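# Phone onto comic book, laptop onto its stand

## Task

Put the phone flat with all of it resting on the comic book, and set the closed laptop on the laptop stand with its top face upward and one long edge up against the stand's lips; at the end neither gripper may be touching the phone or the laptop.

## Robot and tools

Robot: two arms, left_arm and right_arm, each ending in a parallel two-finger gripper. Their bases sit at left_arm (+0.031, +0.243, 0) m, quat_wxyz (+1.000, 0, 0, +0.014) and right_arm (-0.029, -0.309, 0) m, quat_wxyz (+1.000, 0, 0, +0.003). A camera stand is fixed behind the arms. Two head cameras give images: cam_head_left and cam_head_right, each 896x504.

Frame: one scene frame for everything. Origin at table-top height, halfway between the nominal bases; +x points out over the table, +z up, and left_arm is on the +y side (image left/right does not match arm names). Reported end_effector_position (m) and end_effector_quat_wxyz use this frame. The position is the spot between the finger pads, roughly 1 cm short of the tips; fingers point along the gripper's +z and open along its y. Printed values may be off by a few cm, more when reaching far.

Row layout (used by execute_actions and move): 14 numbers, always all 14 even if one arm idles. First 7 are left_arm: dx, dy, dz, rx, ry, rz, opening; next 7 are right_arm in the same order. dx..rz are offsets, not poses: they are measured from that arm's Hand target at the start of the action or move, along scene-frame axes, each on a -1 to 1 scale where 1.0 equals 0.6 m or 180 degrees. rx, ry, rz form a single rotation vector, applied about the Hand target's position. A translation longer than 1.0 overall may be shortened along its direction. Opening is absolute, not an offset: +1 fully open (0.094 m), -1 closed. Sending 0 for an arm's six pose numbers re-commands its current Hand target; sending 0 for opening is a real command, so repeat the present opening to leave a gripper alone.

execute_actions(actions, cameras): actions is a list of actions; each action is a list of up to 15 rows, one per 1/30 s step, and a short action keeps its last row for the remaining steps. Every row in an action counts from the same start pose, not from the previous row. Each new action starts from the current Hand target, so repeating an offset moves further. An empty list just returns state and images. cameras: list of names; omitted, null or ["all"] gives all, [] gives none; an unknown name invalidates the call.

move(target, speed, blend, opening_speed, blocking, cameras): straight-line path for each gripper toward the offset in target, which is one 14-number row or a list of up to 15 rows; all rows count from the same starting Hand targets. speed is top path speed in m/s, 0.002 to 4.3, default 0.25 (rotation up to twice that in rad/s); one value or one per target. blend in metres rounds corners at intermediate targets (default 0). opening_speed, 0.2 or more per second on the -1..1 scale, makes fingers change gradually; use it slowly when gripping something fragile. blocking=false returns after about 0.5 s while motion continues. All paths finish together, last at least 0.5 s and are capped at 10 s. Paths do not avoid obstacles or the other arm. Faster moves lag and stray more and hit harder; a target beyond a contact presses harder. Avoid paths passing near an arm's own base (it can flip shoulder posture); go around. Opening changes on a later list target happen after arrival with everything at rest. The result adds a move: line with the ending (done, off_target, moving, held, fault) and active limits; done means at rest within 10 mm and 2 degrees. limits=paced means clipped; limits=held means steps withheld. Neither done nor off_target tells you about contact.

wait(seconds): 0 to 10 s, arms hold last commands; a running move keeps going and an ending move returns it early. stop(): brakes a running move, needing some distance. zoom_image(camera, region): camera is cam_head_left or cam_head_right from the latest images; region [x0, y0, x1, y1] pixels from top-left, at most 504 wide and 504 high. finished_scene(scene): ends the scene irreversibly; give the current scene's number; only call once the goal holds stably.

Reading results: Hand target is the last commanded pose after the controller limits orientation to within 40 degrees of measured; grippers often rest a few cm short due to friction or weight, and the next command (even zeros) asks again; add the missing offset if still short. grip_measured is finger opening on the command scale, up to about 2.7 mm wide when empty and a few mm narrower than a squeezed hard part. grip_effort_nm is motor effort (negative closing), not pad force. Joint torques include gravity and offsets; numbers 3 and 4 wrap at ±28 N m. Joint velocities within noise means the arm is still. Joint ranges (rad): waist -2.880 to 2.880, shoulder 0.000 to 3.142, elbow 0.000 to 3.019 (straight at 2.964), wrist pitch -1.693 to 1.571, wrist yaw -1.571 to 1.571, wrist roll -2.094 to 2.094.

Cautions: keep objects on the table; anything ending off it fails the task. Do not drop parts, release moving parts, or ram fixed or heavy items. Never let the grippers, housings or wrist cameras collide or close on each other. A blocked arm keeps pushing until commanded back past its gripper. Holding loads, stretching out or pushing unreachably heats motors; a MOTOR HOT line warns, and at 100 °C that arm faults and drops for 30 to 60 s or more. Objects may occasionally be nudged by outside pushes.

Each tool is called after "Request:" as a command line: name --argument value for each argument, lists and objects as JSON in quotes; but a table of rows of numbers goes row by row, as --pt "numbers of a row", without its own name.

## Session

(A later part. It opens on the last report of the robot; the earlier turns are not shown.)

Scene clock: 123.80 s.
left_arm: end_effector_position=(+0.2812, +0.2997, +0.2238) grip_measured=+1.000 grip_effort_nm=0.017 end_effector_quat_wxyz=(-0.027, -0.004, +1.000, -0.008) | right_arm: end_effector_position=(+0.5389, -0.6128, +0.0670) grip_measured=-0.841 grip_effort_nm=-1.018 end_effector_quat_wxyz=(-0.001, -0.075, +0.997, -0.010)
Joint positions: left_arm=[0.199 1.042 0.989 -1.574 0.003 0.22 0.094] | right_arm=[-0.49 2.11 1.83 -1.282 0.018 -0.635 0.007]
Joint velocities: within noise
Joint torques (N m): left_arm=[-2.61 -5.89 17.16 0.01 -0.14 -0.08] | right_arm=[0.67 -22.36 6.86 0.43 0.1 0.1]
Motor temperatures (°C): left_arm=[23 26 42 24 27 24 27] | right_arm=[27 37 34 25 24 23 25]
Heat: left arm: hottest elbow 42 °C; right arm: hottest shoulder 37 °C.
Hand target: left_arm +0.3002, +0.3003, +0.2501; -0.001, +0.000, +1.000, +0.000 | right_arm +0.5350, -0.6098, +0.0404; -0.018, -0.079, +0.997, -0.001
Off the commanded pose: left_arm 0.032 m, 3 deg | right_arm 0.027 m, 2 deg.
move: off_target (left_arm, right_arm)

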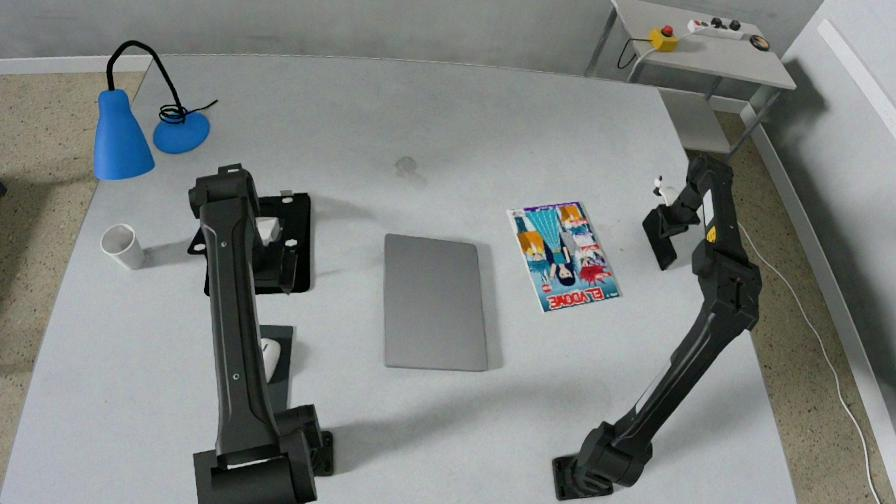

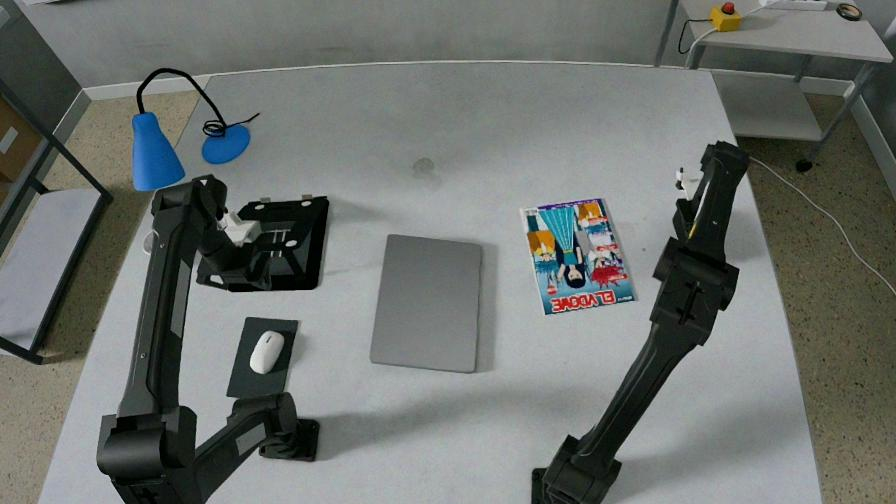

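Request:
move --pt "0 0 0 0 0 0 1 0 0 0.25 0 0 0 -0.95" --pt "0 0 0 0 0 0 1 -0.07 0.4 0.3 0 0 -0.494 -0.95" --speed 0.25

Scene clock: 139.07 s.
left_arm: end_effector_position=(+0.2812, +0.2997, +0.2238) grip_measured=+1.000 grip_effort_nm=0.017 end_effector_quat_wxyz=(-0.027, -0.004, +1.000, -0.008) | right_arm: end_effector_position=(+0.4950, -0.3746, +0.2061) grip_measured=-0.842 grip_effort_nm=-1.038 end_effector_quat_wxyz=(-0.029, +0.642, +0.766, +0.004)
Joint positions: left_arm=[0.199 1.042 0.989 -1.574 0.003 0.22 0.094] | right_arm=[-0.141 1.758 1.662 -1.521 -0.037 1.26 0.007]
Joint velocities: within noise
Joint torques (N m): left_arm=[-2.84 -6.53 17.42 0.02 -0.09 -0.1] | right_arm=[1.2 -22.53 7.65 0.31 0.13 0.19]
Motor temperatures (°C): left_arm=[23 26 42 24 27 24 27] | right_arm=[27 38 34 25 24 23 26]
Heat: left arm: hottest elbow 42 °C; right arm: hottest shoulder 38 °C.
Hand target: left_arm +0.3002, +0.3003, +0.2501; -0.001, +0.000, +1.000, +0.000 | right_arm +0.4931, -0.3698, +0.2205; -0.013, +0.642, +0.767, +0.012
Off the commanded pose: left_arm 0.032 m, 3 deg | right_arm 0.015 m, 2 deg.
move: off_target (left_arm, right_arm)

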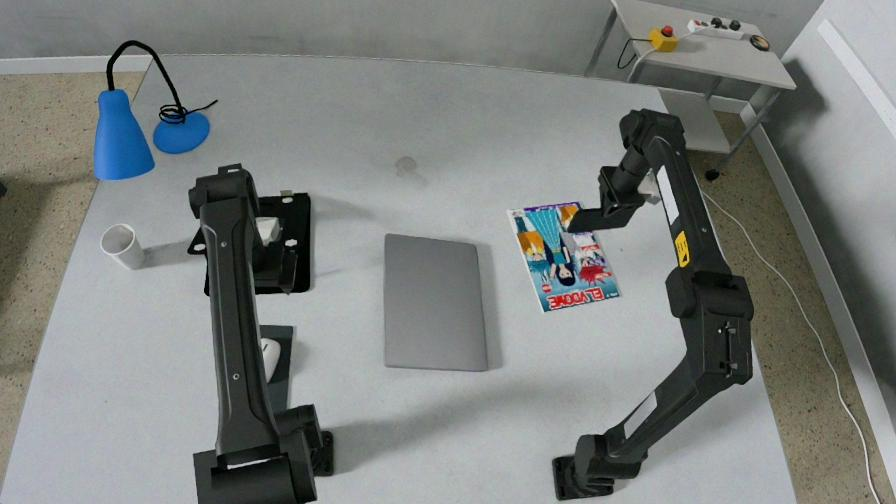

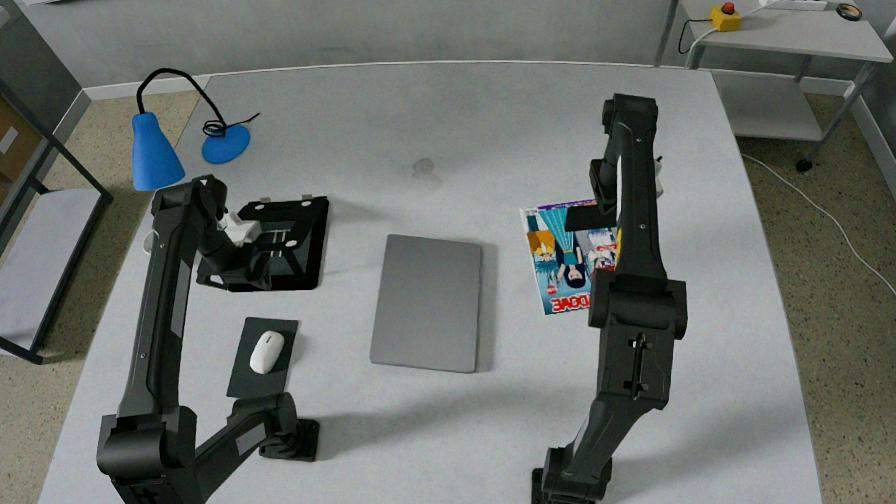

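Request:
move --target '[0,0,0,0,0,0,1,-0.117,0,-0.1,0.058,-0.328,0,-0.95]' --speed 0.25

Request:
zoom_image --camera "cam_head_left" --region '[480, 180, 680, 320]'

Request:
zoom_image --camera "cam_head_right" --region '[480, 180, 680, 320]'

Scene clock: 145.67 s.
left_arm: end_effector_position=(+0.2812, +0.2997, +0.2238) grip_measured=+1.000 grip_effort_nm=0.022 end_effector_quat_wxyz=(-0.027, -0.004, +1.000, -0.008) | right_arm: end_effector_position=(+0.4221, -0.3645, +0.1483) grip_measured=-0.843 grip_effort_nm=-1.038 end_effector_quat_wxyz=(+0.292, +0.553, +0.679, +0.385)
Joint positions: left_arm=[0.199 1.042 0.989 -1.574 0.003 0.22 0.094] | right_arm=[-0.288 1.209 0.583 -0.003 -0.434 1.309 0.007]
Joint velocities: within noise
Joint torques (N m): left_arm=[-3.08 -6.48 17.28 -0.34 -0.07 -0.07] | right_arm=[-0.26 -11.16 7.57 2.36 -0.23 0.18]
Motor temperatures (°C): left_arm=[23 25 42 24 27 24 27] | right_arm=[27 38 34 25 24 23 26]
Heat: left arm: hottest elbow 42 °C; right arm: hottest shoulder 38 °C.
Hand target: left_arm +0.3002, +0.3003, +0.2501; -0.001, +0.000, +1.000, +0.000 | right_arm +0.4229, -0.3698, +0.1605; +0.310, +0.549, +0.670, +0.393
Off the commanded pose: left_arm 0.032 m, 3 deg | right_arm 0.013 m, 3 deg.
move: off_target (left_arm, right_arm)

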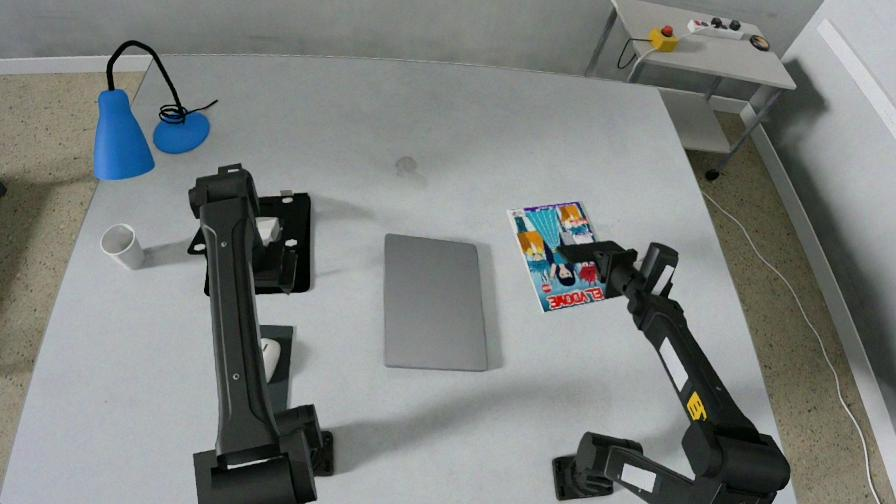

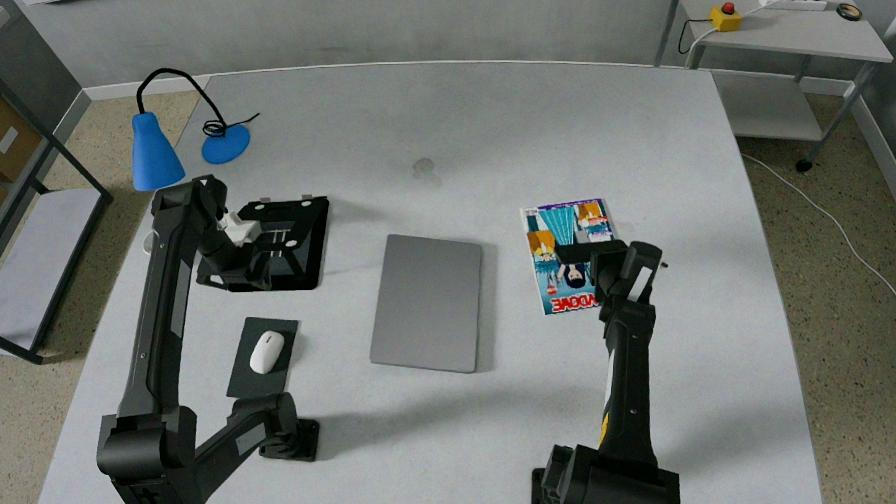

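Scaled by 2.520.

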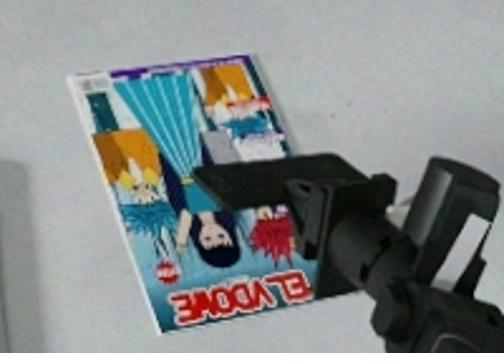

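Scaled by 2.520.

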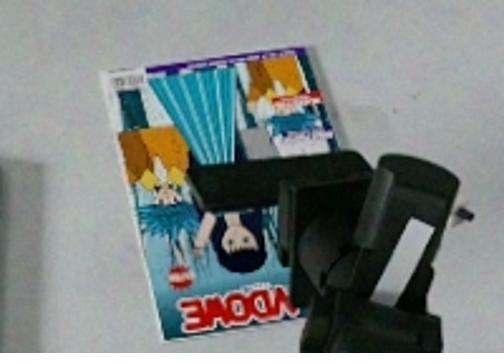

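Request:
move --target '[0,0,0,0,0,0,1,0.033,0.03,-0.15,0,0,0,-0.95]' --speed 0.15

Request:
zoom_image --camera "cam_head_left" --region '[480, 180, 680, 320]'

Request:
zoom_image --camera "cam_head_right" --region '[480, 180, 680, 320]'

Scene clock: 151.63 s.
left_arm: end_effector_position=(+0.2812, +0.2997, +0.2238) grip_measured=+1.000 grip_effort_nm=0.022 end_effector_quat_wxyz=(-0.027, -0.004, +1.000, -0.008) | right_arm: end_effector_position=(+0.4394, -0.3567, +0.0684) grip_measured=-0.843 grip_effort_nm=-1.038 end_effector_quat_wxyz=(+0.305, +0.555, +0.671, +0.386)
Joint positions: left_arm=[0.199 1.042 0.989 -1.574 0.003 0.22 0.094] | right_arm=[-0.243 1.476 0.509 0.378 -0.381 1.35 0.007]
Joint velocities: within noise
Joint torques (N m): left_arm=[-2.55 -6.42 17.09 -0.31 -0.1 -0.08] | right_arm=[1.38 -10.87 5.75 2.29 -0.08 0.16]
Motor temperatures (°C): left_arm=[23 25 43 24 27 24 27] | right_arm=[27 37 34 25 24 23 26]
Heat: left arm: hottest elbow 43 °C; right arm: hottest shoulder 37 °C.
Hand target: left_arm +0.3002, +0.3003, +0.2501; -0.001, +0.000, +1.000, +0.000 | right_arm +0.4426, -0.3516, +0.0704; +0.309, +0.549, +0.670, +0.393
Off the commanded pose: left_arm 0.032 m, 3 deg | right_arm 0.006 m, 1 deg.
move: off_target (left_arm)

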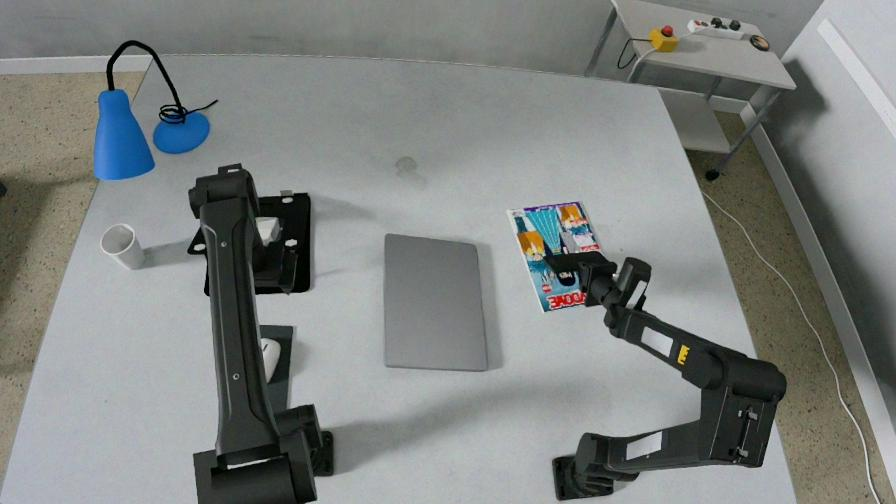

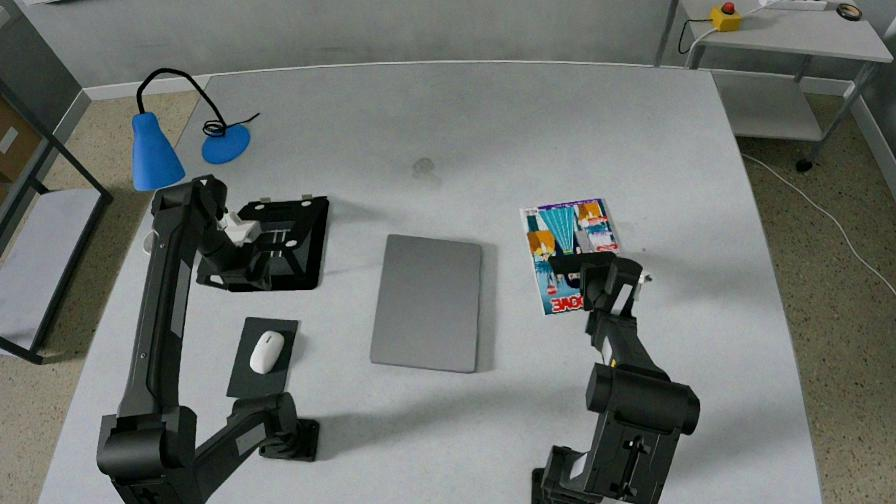

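Scaled by 2.520.

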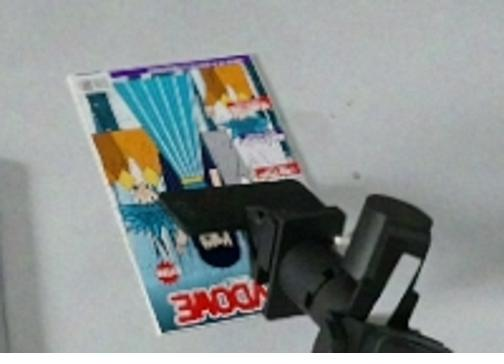

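Scaled by 2.520.

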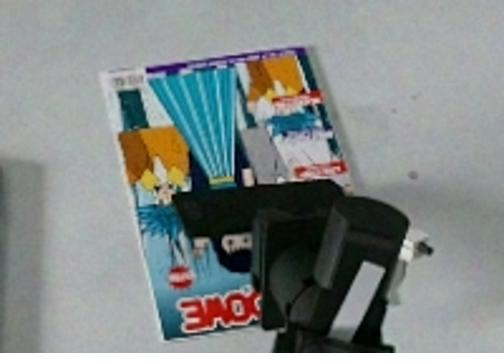

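Request:
move --target '[0,0,0,0,0,0,1,0.01,0,-0.045,0,0,0,-0.95]' --speed 0.06

Request:
zoom_image --camera "cam_head_left" --region '[480, 180, 680, 320]'

Scene clock: 155.60 s.
left_arm: end_effector_position=(+0.2812, +0.2997, +0.2238) grip_measured=+1.000 grip_effort_nm=0.017 end_effector_quat_wxyz=(-0.027, -0.004, +1.000, -0.008) | right_arm: end_effector_position=(+0.4466, -0.3575, +0.0458) grip_measured=-0.843 grip_effort_nm=-1.033 end_effector_quat_wxyz=(+0.310, +0.552, +0.670, +0.388)
Joint positions: left_arm=[0.199 1.042 0.989 -1.574 0.003 0.22 0.094] | right_arm=[-0.24 1.575 0.509 0.49 -0.377 1.351 0.007]
Joint velocities: within noise
Joint torques (N m): left_arm=[-2.32 -5.77 17.35 -0.03 -0.13 -0.03] | right_arm=[1.49 -10.81 5.12 2.1 -0.06 0.17]
Motor temperatures (°C): left_arm=[23 25 43 24 27 24 27] | right_arm=[27 36 34 25 24 23 27]
Heat: left arm: hottest elbow 43 °C; right arm: hottest shoulder 36 °C.
Hand target: left_arm +0.3002, +0.3003, +0.2501; -0.001, +0.000, +1.000, +0.000 | right_arm +0.4486, -0.3518, +0.0433; +0.310, +0.549, +0.670, +0.393
Off the commanded pose: left_arm 0.032 m, 3 deg | right_arm 0.007 m, 1 deg.
move: off_target (left_arm)

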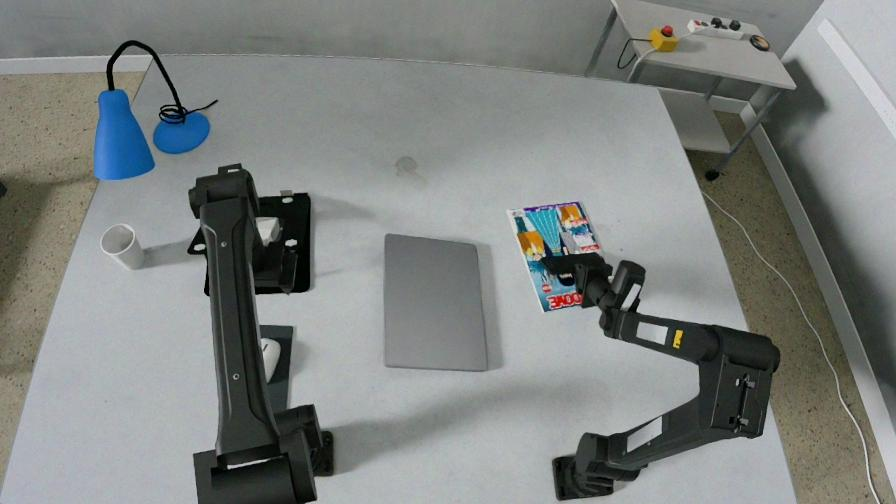

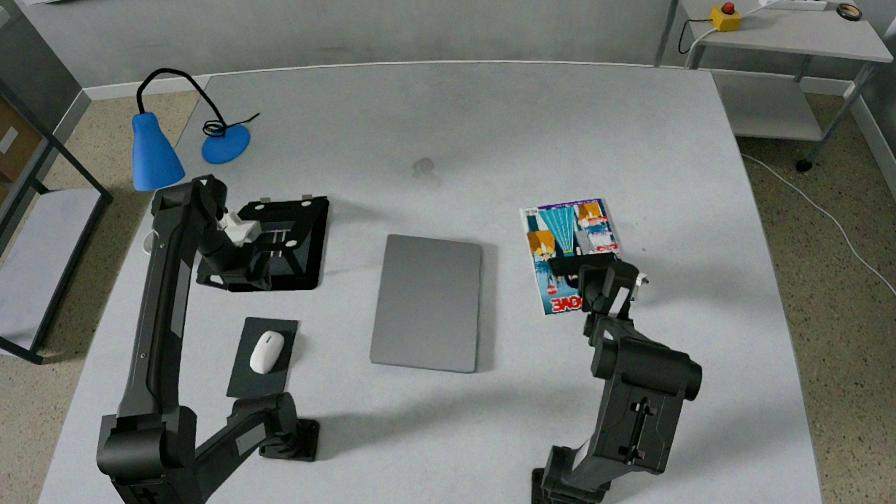

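Scaled by 2.520.

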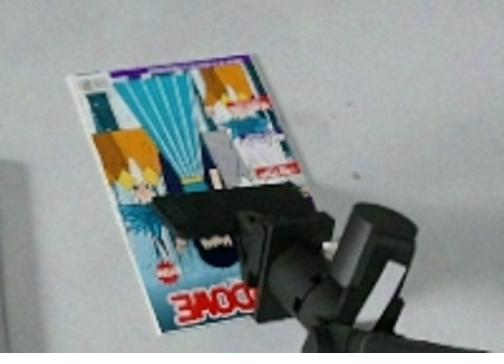

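Request:
move --target '[0,0,0,0,0,0,1,0.01,0,-0.03,0,0,0,-0.95]' --speed 0.04 --cameras '[]'

Scene clock: 158.33 s.
left_arm: end_effector_position=(+0.2812, +0.2997, +0.2238) grip_measured=+1.000 grip_effort_nm=0.017 end_effector_quat_wxyz=(-0.027, -0.004, +1.000, -0.008) | right_arm: end_effector_position=(+0.4535, -0.3577, +0.0412) grip_measured=-0.843 grip_effort_nm=-1.038 end_effector_quat_wxyz=(+0.324, +0.544, +0.664, +0.397)
Joint positions: left_arm=[0.199 1.042 0.989 -1.574 0.003 0.22 0.094] | right_arm=[-0.237 1.625 0.509 0.58 -0.377 1.357 0.007]
Joint velocities: within noise
Joint torques (N m): left_arm=[-2.37 -6.01 17.21 -0.17 -0.11 -0.06] | right_arm=[1.49 -9.58 5.35 1.4 0.06 0.13]
Motor temperatures (°C): left_arm=[23 25 43 24 27 24 27] | right_arm=[27 36 34 25 24 23 27]
Heat: left arm: hottest elbow 43 °C; right arm: hottest shoulder 36 °C.
Hand target: left_arm +0.3002, +0.3003, +0.2501; -0.001, +0.000, +1.000, +0.000 | right_arm +0.4546, -0.3516, +0.0254; +0.309, +0.549, +0.670, +0.393
Off the commanded pose: left_arm 0.032 m, 3 deg | right_arm 0.017 m, 2 deg.
move: off_target (left_arm, right_arm)
No camera images: "cameras" was empty.

Request:
move --target '[0,0,0,0,0,0,1,0,0,0.01,0,0,0,-0.4]' --speed 0.04 --opening_speed 0.3

Request:
zoom_image --camera "cam_head_left" --region '[480, 180, 680, 320]'

Request:
zoom_image --camera "cam_head_right" --region '[500, 200, 640, 300]'

Scene clock: 164.00 s.
left_arm: end_effector_position=(+0.2812, +0.2997, +0.2238) grip_measured=+1.000 grip_effort_nm=0.012 end_effector_quat_wxyz=(-0.027, -0.004, +1.000, -0.008) | right_arm: end_effector_position=(+0.4518, -0.3572, +0.0371) grip_measured=-0.402 grip_effort_nm=0.061 end_effector_quat_wxyz=(+0.318, +0.548, +0.666, +0.393)
Joint positions: left_arm=[0.199 1.042 0.989 -1.574 0.003 0.22 0.094] | right_arm=[-0.236 1.628 0.509 0.567 -0.374 1.358 0.028]
Joint velocities: within noise
Joint torques (N m): left_arm=[-2.96 -5.83 17.24 -0.08 -0.11 -0.06] | right_arm=[1.55 -11.28 5.52 1.2 -0.04 0.14]
Motor temperatures (°C): left_arm=[23 25 43 24 27 24 27] | right_arm=[27 36 34 25 24 23 27]
Heat: left arm: hottest elbow 43 °C; right arm: hottest shoulder 36 °C.
Hand target: left_arm +0.3002, +0.3003, +0.2501; -0.001, +0.000, +1.000, +0.000 | right_arm +0.4546, -0.3516, +0.0314; +0.309, +0.549, +0.670, +0.393
Off the commanded pose: left_arm 0.032 m, 3 deg | right_arm 0.008 m, 1 deg.
move: off_target (left_arm)

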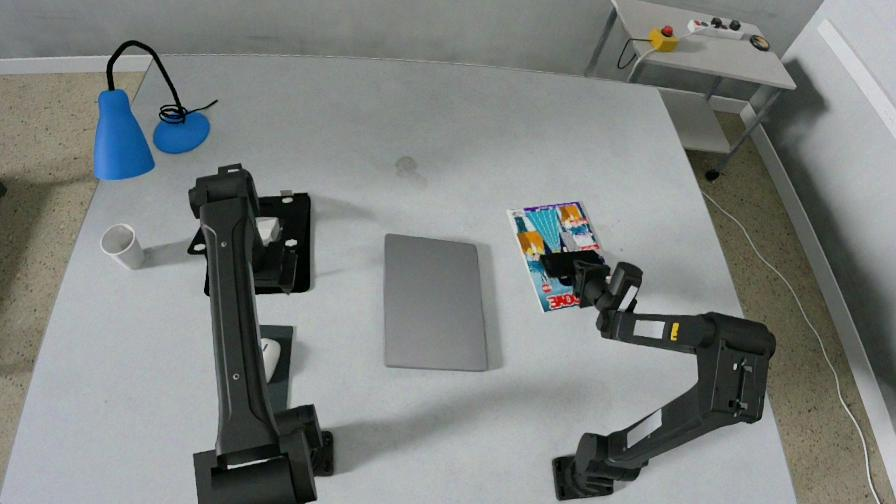

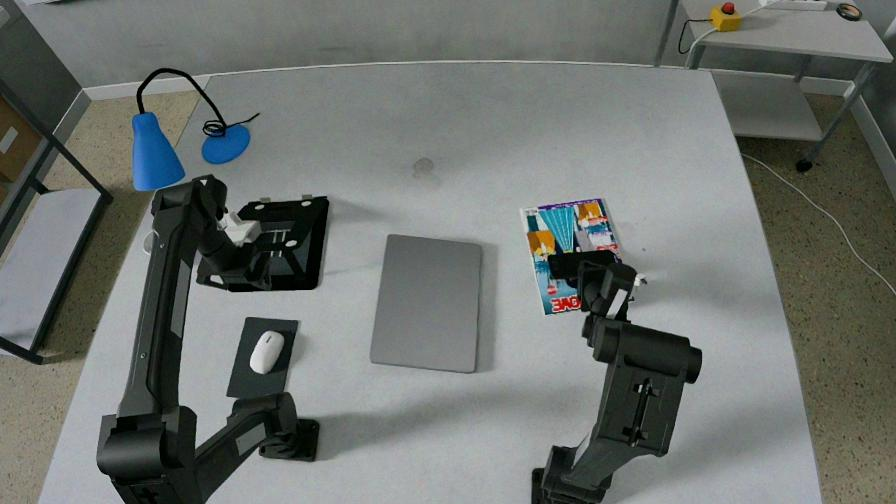

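Scaled by 2.520.

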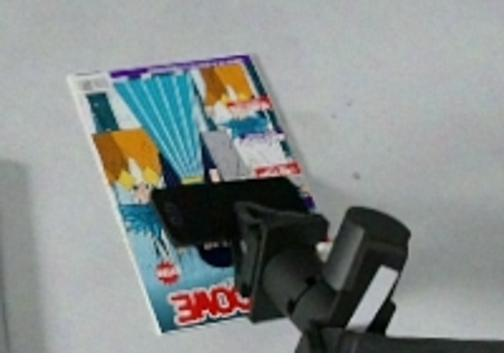

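Scaled by 3.600.

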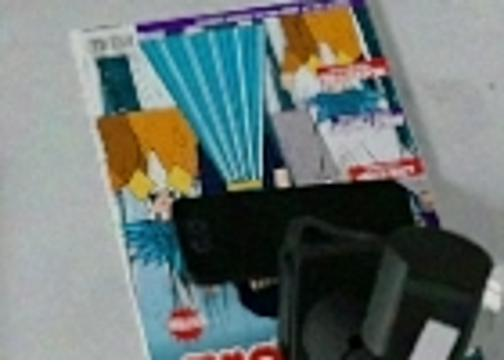

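Request:
move --pt "0 0 0 0 0 0 1 0 0 0 0 0 0 -0.95" --pt "0 0 0 0 0 0 1 0 0 0.04 0 0 0 -0.95" --pt "0 0 0 0 0 0 1 0 0.027 0.04 0 0 0 -0.95" --pt "0 0 0 0 0 0 1 0 0.027 0.005 0 0 0 -0.95" --pt "0 0 0 0 0 0 1 0 0.027 0.005 0 0 0 -0.4" --speed 0.06 --opening_speed 0.3

Request:
zoom_image --camera "cam_head_right" --region '[500, 200, 640, 300]'

Scene clock: 172.83 s.
left_arm: end_effector_position=(+0.2812, +0.2997, +0.2238) grip_measured=+1.000 grip_effort_nm=0.017 end_effector_quat_wxyz=(-0.027, -0.004, +1.000, -0.008) | right_arm: end_effector_position=(+0.4532, -0.3413, +0.0386) grip_measured=-0.402 grip_effort_nm=0.056 end_effector_quat_wxyz=(+0.313, +0.551, +0.668, +0.390)
Joint positions: left_arm=[0.199 1.042 0.989 -1.574 0.003 0.22 0.094] | right_arm=[-0.189 1.613 0.509 0.547 -0.335 1.381 0.028]
Joint velocities: within noise
Joint torques (N m): left_arm=[-2.96 -6.3 17.29 0.09 -0.11 -0.1] | right_arm=[1.44 -11.11 5 1.94 -0.03 0.15]
Motor temperatures (°C): left_arm=[23 25 43 24 27 24 27] | right_arm=[27 35 33 25 24 23 26]
Heat: left arm: hottest elbow 43 °C; right arm: hottest shoulder 35 °C.
Hand target: left_arm +0.3002, +0.3003, +0.2501; -0.001, +0.000, +1.000, +0.000 | right_arm +0.4546, -0.3355, +0.0344; +0.310, +0.549, +0.670, +0.393
Off the commanded pose: left_arm 0.032 m, 3 deg | right_arm 0.007 m, 1 deg.
move: off_target (left_arm); target 5's new opening was sent with right_arm's hand 0.011 m and 1 deg from that target

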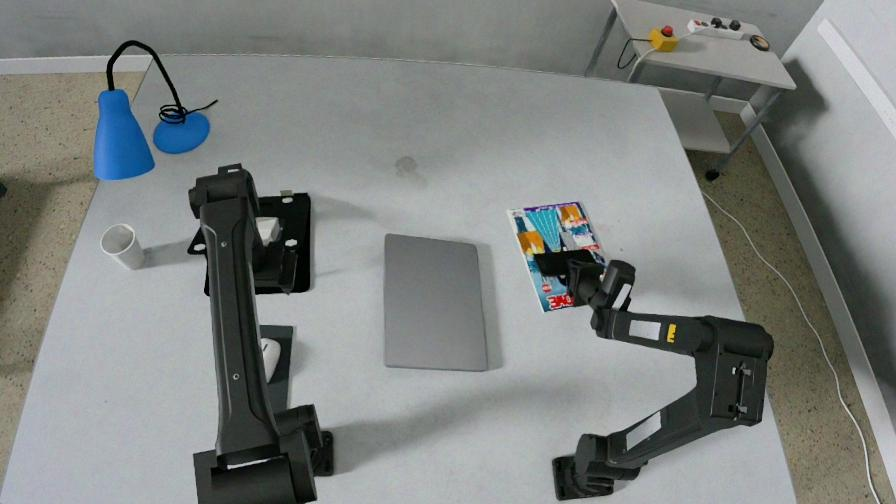

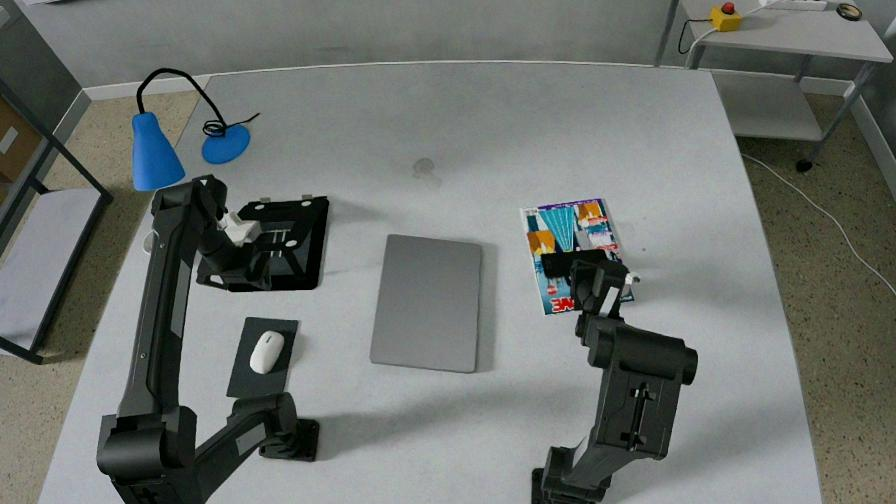

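Scaled by 3.600.

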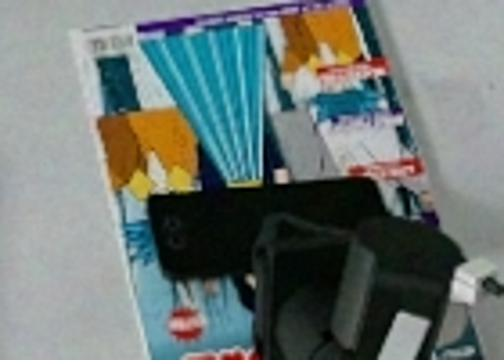

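Request:
move --pt "0 0 0 0 0 0 1 0 0 -0.012 0 0 0 -0.35" --pt "0 0 0 0 0 0 1 -0.17 -0.02 -0.012 0 0 0 -0.35" --pt "0 0 0 0 0 0 1 -0.17 -0.02 0.3 0 0 0 0" --speed '[0.05,0.06,0.25]'

Request:
zoom_image --camera "cam_head_right" --region '[500, 200, 640, 300]'

Request:
zoom_image --camera "cam_head_left" --region '[490, 190, 630, 320]'

Scene clock: 181.03 s.
left_arm: end_effector_position=(+0.2812, +0.2997, +0.2238) grip_measured=+1.000 grip_effort_nm=0.017 end_effector_quat_wxyz=(-0.027, -0.004, +1.000, -0.008) | right_arm: end_effector_position=(+0.3369, -0.3379, +0.1855) grip_measured=-0.002 grip_effort_nm=0.061 end_effector_quat_wxyz=(+0.288, +0.557, +0.675, +0.389)
Joint positions: left_arm=[0.199 1.042 0.989 -1.574 0.003 0.22 0.094] | right_arm=[-0.284 0.821 0.466 -0.271 -0.436 1.326 0.047]
Joint velocities: within noise
Joint torques (N m): left_arm=[-2.43 -5.71 17.2 -0.08 -0.1 -0.09] | right_arm=[-0.32 -3.84 13.48 1.01 -0.04 0.03]
Motor temperatures (°C): left_arm=[23 25 44 24 27 24 27] | right_arm=[27 35 33 25 24 23 26]
Heat: left arm: hottest elbow 44 °C; right arm: hottest shoulder 35 °C.
Hand target: left_arm +0.3002, +0.3003, +0.2501; -0.001, +0.000, +1.000, +0.000 | right_arm +0.3526, -0.3475, +0.2144; +0.310, +0.549, +0.670, +0.393
Off the commanded pose: left_arm 0.032 m, 3 deg | right_arm 0.034 m, 3 deg.
move: off_target (left_arm, right_arm); target 3's new opening was sent with right_arm's hand 0.034 m and 3 deg from that target

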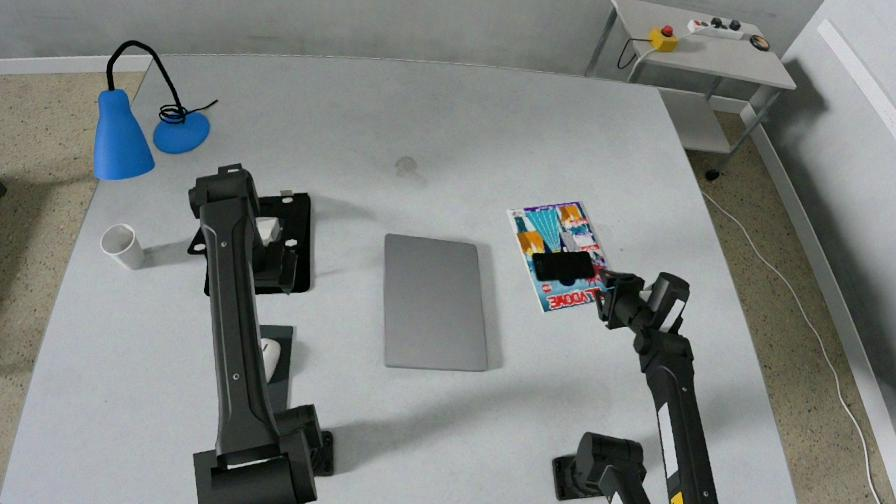

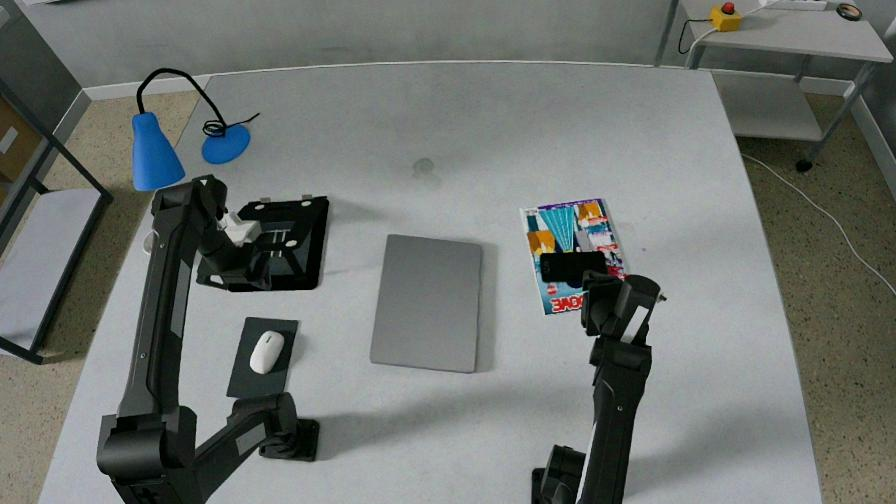

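Scaled by 3.600.

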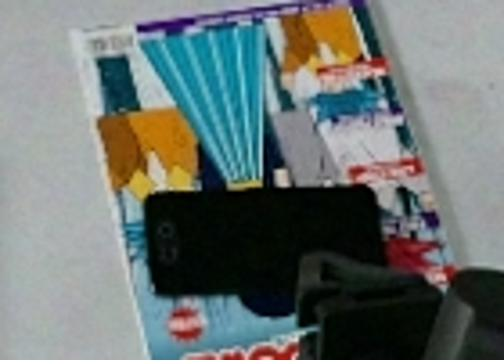

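Scaled by 3.600.

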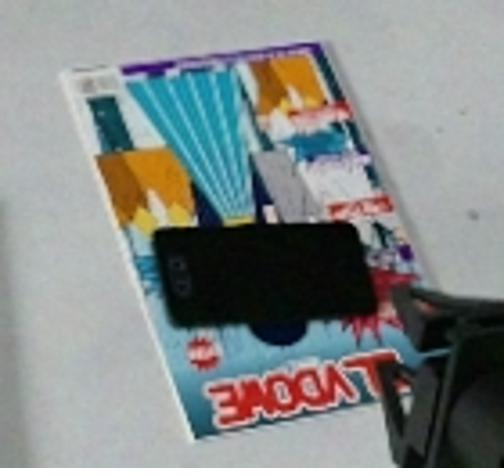

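Request:
move --target '[0.05,-0.167,-0.15,-0.289,-0.12,0.23,0.2,0.05,0.12,-0.03,-0.058,0.328,0,-1]' --speed 0.3

Scene clock: 200.80 s.
left_arm: end_effector_position=(+0.3310, +0.2045, +0.1601) grip_measured=+0.202 grip_effort_nm=-0.085 end_effector_quat_wxyz=(+0.172, -0.346, +0.819, -0.425) | right_arm: end_effector_position=(+0.3635, -0.2809, +0.1816) grip_measured=-0.991 grip_effort_nm=-0.496 end_effector_quat_wxyz=(-0.025, +0.643, +0.765, +0.003)
Joint positions: left_arm=[0.275 0.809 0.467 -0.653 0.807 -0.747 0.056] | right_arm=[0.051 1.413 1.186 -1.377 -0.039 1.454 0]
Joint velocities: within noise
Joint torques (N m): left_arm=[-2.26 -5.19 10.06 1.94 0.25 0.02] | right_arm=[1.32 -11.69 12.4 -0.29 0.14 0.23]
Motor temperatures (°C): left_arm=[23 25 43 24 27 24 27] | right_arm=[27 33 36 25 24 23 26]
Heat: left arm: hottest elbow 43 °C; right arm: hottest elbow 36 °C.
Hand target: left_arm +0.3302, +0.2002, +0.1601; +0.176, -0.339, +0.820, -0.427 | right_arm +0.3826, -0.2756, +0.1965; -0.014, +0.642, +0.767, +0.012
Off the commanded pose: left_arm 0.004 m, 1 deg | right_arm 0.025 m, 2 deg.
move: off_target (right_arm)

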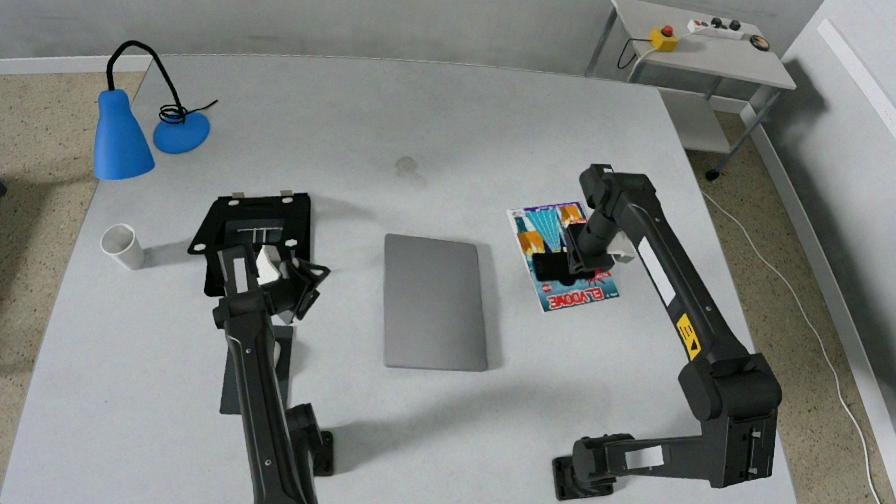

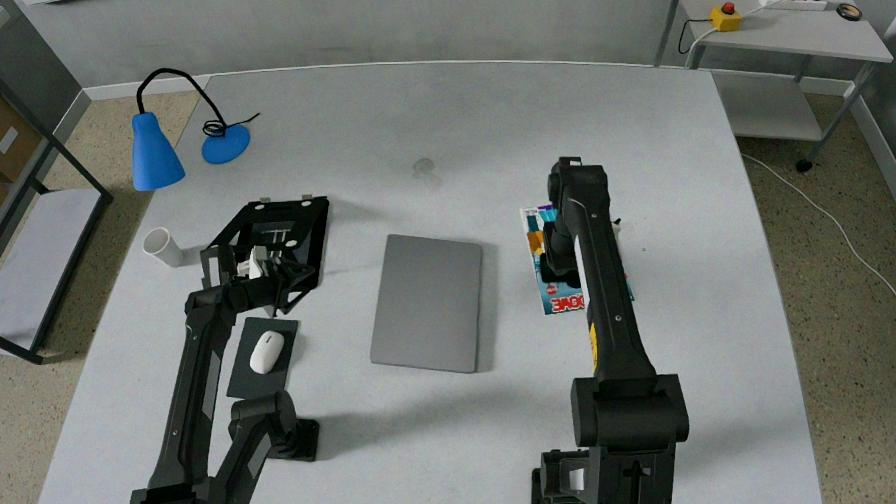

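Request:
zoom_image --camera "cam_head_left" --region '[230, 230, 410, 360]'

Request:
zoom_image --camera "cam_head_right" --region '[220, 230, 400, 360]'

Scaled by 2.800.

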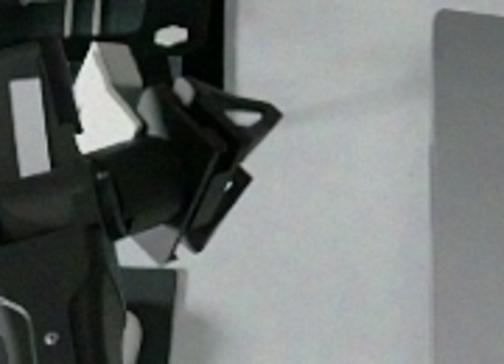

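Scaled by 2.800.

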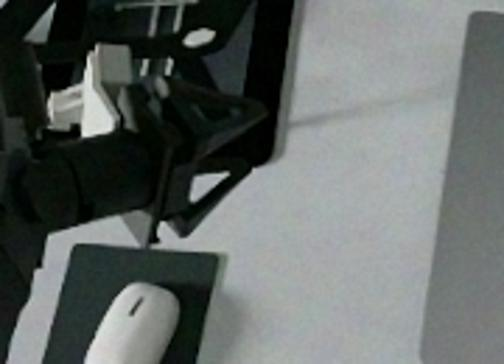

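Request:
move --pt "0.05 -0.117 -0.1 0 0 0 -0.3 0 0.15 0 0 0 0 -1" --pt "0.05 -0.117 -0.167 0 0 0 -0.3 0 0.15 -0.2 0 0 0 -1" --speed 0.2

Request:
zoom_image --camera "cam_head_left" --region '[280, 220, 530, 400]'

Request:
zoom_image --camera "cam_head_right" --region '[280, 220, 530, 400]'

Scene clock: 213.80 s.
left_arm: end_effector_position=(+0.3632, +0.1346, +0.0640) grip_measured=-0.298 grip_effort_nm=-0.085 end_effector_quat_wxyz=(+0.180, -0.341, +0.819, -0.425) | right_arm: end_effector_position=(+0.3840, -0.1882, +0.0850) grip_measured=-0.991 grip_effort_nm=-0.496 end_effector_quat_wxyz=(-0.011, +0.642, +0.767, +0.017)
Joint positions: left_arm=[-0.063 1.144 0.288 0.096 0.586 -1.082 0.033] | right_arm=[0.266 1.566 1.085 -1.075 -0.038 1.665 0]
Joint velocities: within noise
Joint torques (N m): left_arm=[-2.55 -5.3 7.34 2.25 0.12 -0.04] | right_arm=[1.03 -13.22 6.86 0.49 0.13 0.21]
Motor temperatures (°C): left_arm=[23 25 41 24 27 24 27] | right_arm=[27 33 39 25 24 23 26]
Heat: left arm: hottest elbow 41 °C; right arm: hottest elbow 39 °C.
Hand target: left_arm +0.3602, +0.1300, +0.0599; +0.176, -0.339, +0.820, -0.427 | right_arm +0.3827, -0.1856, +0.0765; -0.014, +0.642, +0.767, +0.012
Off the commanded pose: left_arm 0.007 m, 1 deg | right_arm 0.009 m, 1 deg.
move: done

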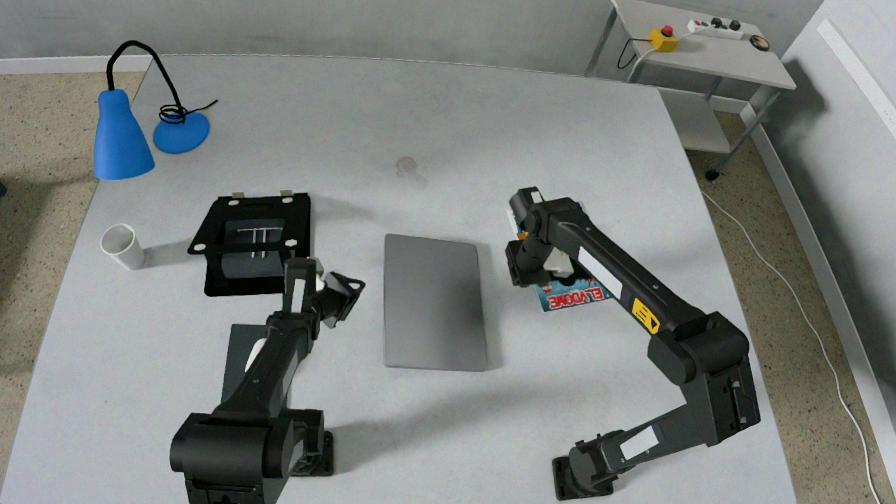

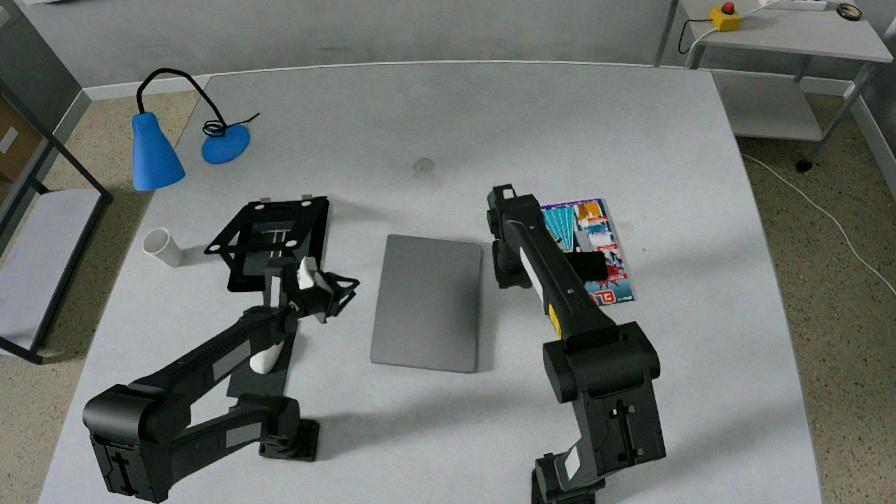

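Scaled by 2.016.

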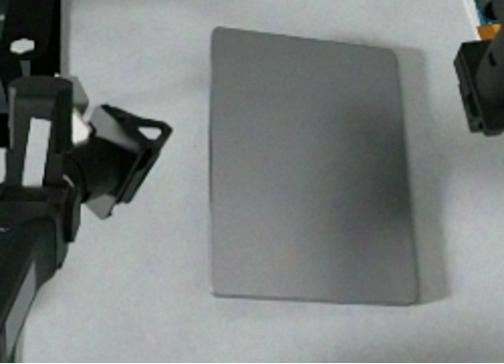

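Scaled by 2.016.

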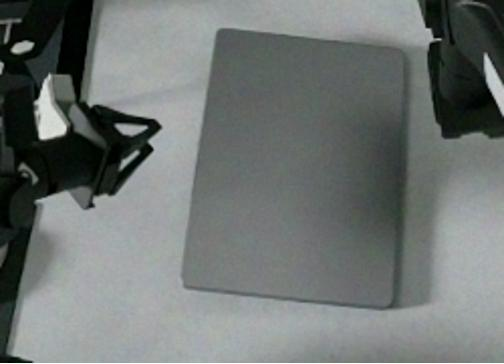

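Request:
move --pt "0.0 0.0 -0.04 0 0 0 -0.3 0 0.05 -0.11 0 0 0 -1" --pt "0.01 -0.01 -0.065 0 0 0 -0.3 0 0.1 -0.11 0 0 0 -1" --speed 0.1

Request:
zoom_image --camera "cam_head_left" --region '[320, 220, 570, 400]'

Request:
zoom_image --camera "cam_head_right" --region '[320, 220, 570, 400]'

Scene clock: 220.50 s.
left_arm: end_effector_position=(+0.3694, +0.1287, +0.0238) grip_measured=-0.298 grip_effort_nm=-0.081 end_effector_quat_wxyz=(+0.179, -0.342, +0.819, -0.425) | right_arm: end_effector_position=(+0.3751, -0.1322, +0.0150) grip_measured=-0.991 grip_effort_nm=-0.496 end_effector_quat_wxyz=(-0.015, +0.642, +0.767, +0.011)
Joint positions: left_arm=[-0.087 1.364 0.263 0.351 0.569 -1.102 0.033] | right_arm=[0.395 1.7 1.04 -0.905 -0.036 1.794 0]
Joint velocities: within noise
Joint torques (N m): left_arm=[-2.43 -7.3 5.63 2.26 0.1 -0.06] | right_arm=[1.08 -14.15 7.99 0.39 0.09 0.19]
Motor temperatures (°C): left_arm=[23 25 39 24 27 24 27] | right_arm=[27 33 38 25 24 23 26]
Heat: left arm: hottest elbow 39 °C; right arm: hottest elbow 38 °C.
Hand target: left_arm +0.3663, +0.1240, +0.0209; +0.176, -0.339, +0.820, -0.427 | right_arm +0.3827, -0.1255, +0.0105; -0.014, +0.642, +0.767, +0.012
Off the commanded pose: left_arm 0.006 m, 1 deg | right_arm 0.011 m, 0 deg.
move: off_target (right_arm)

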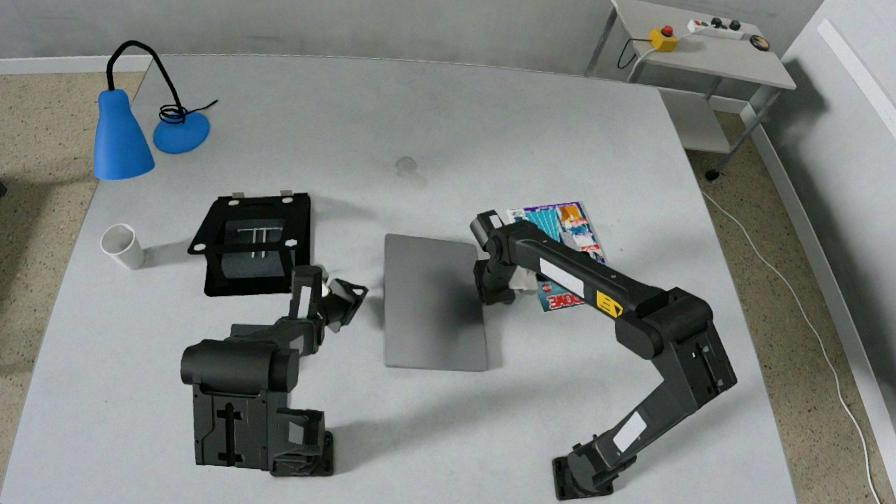

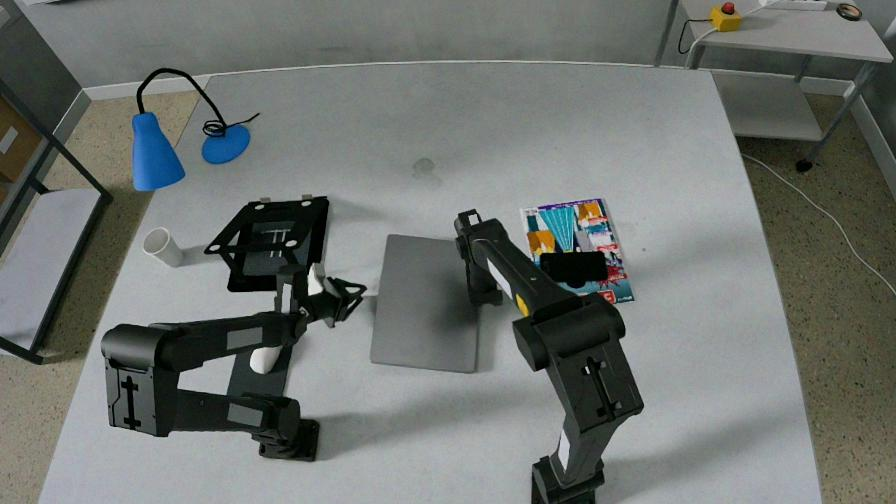

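Scaled by 2.016.

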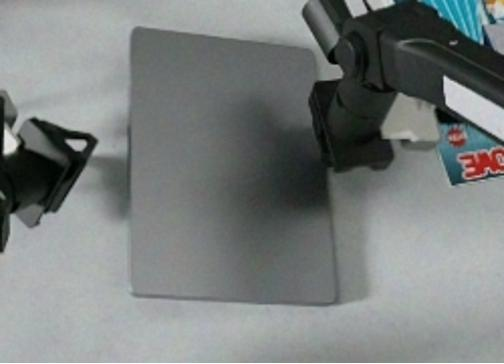

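Scaled by 2.016.

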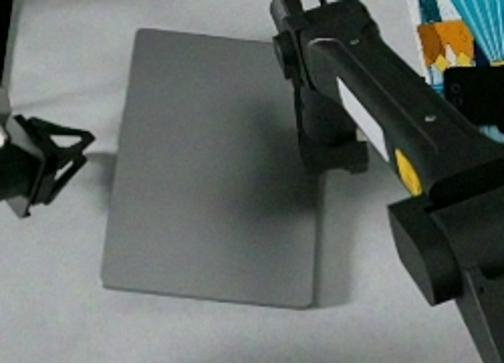

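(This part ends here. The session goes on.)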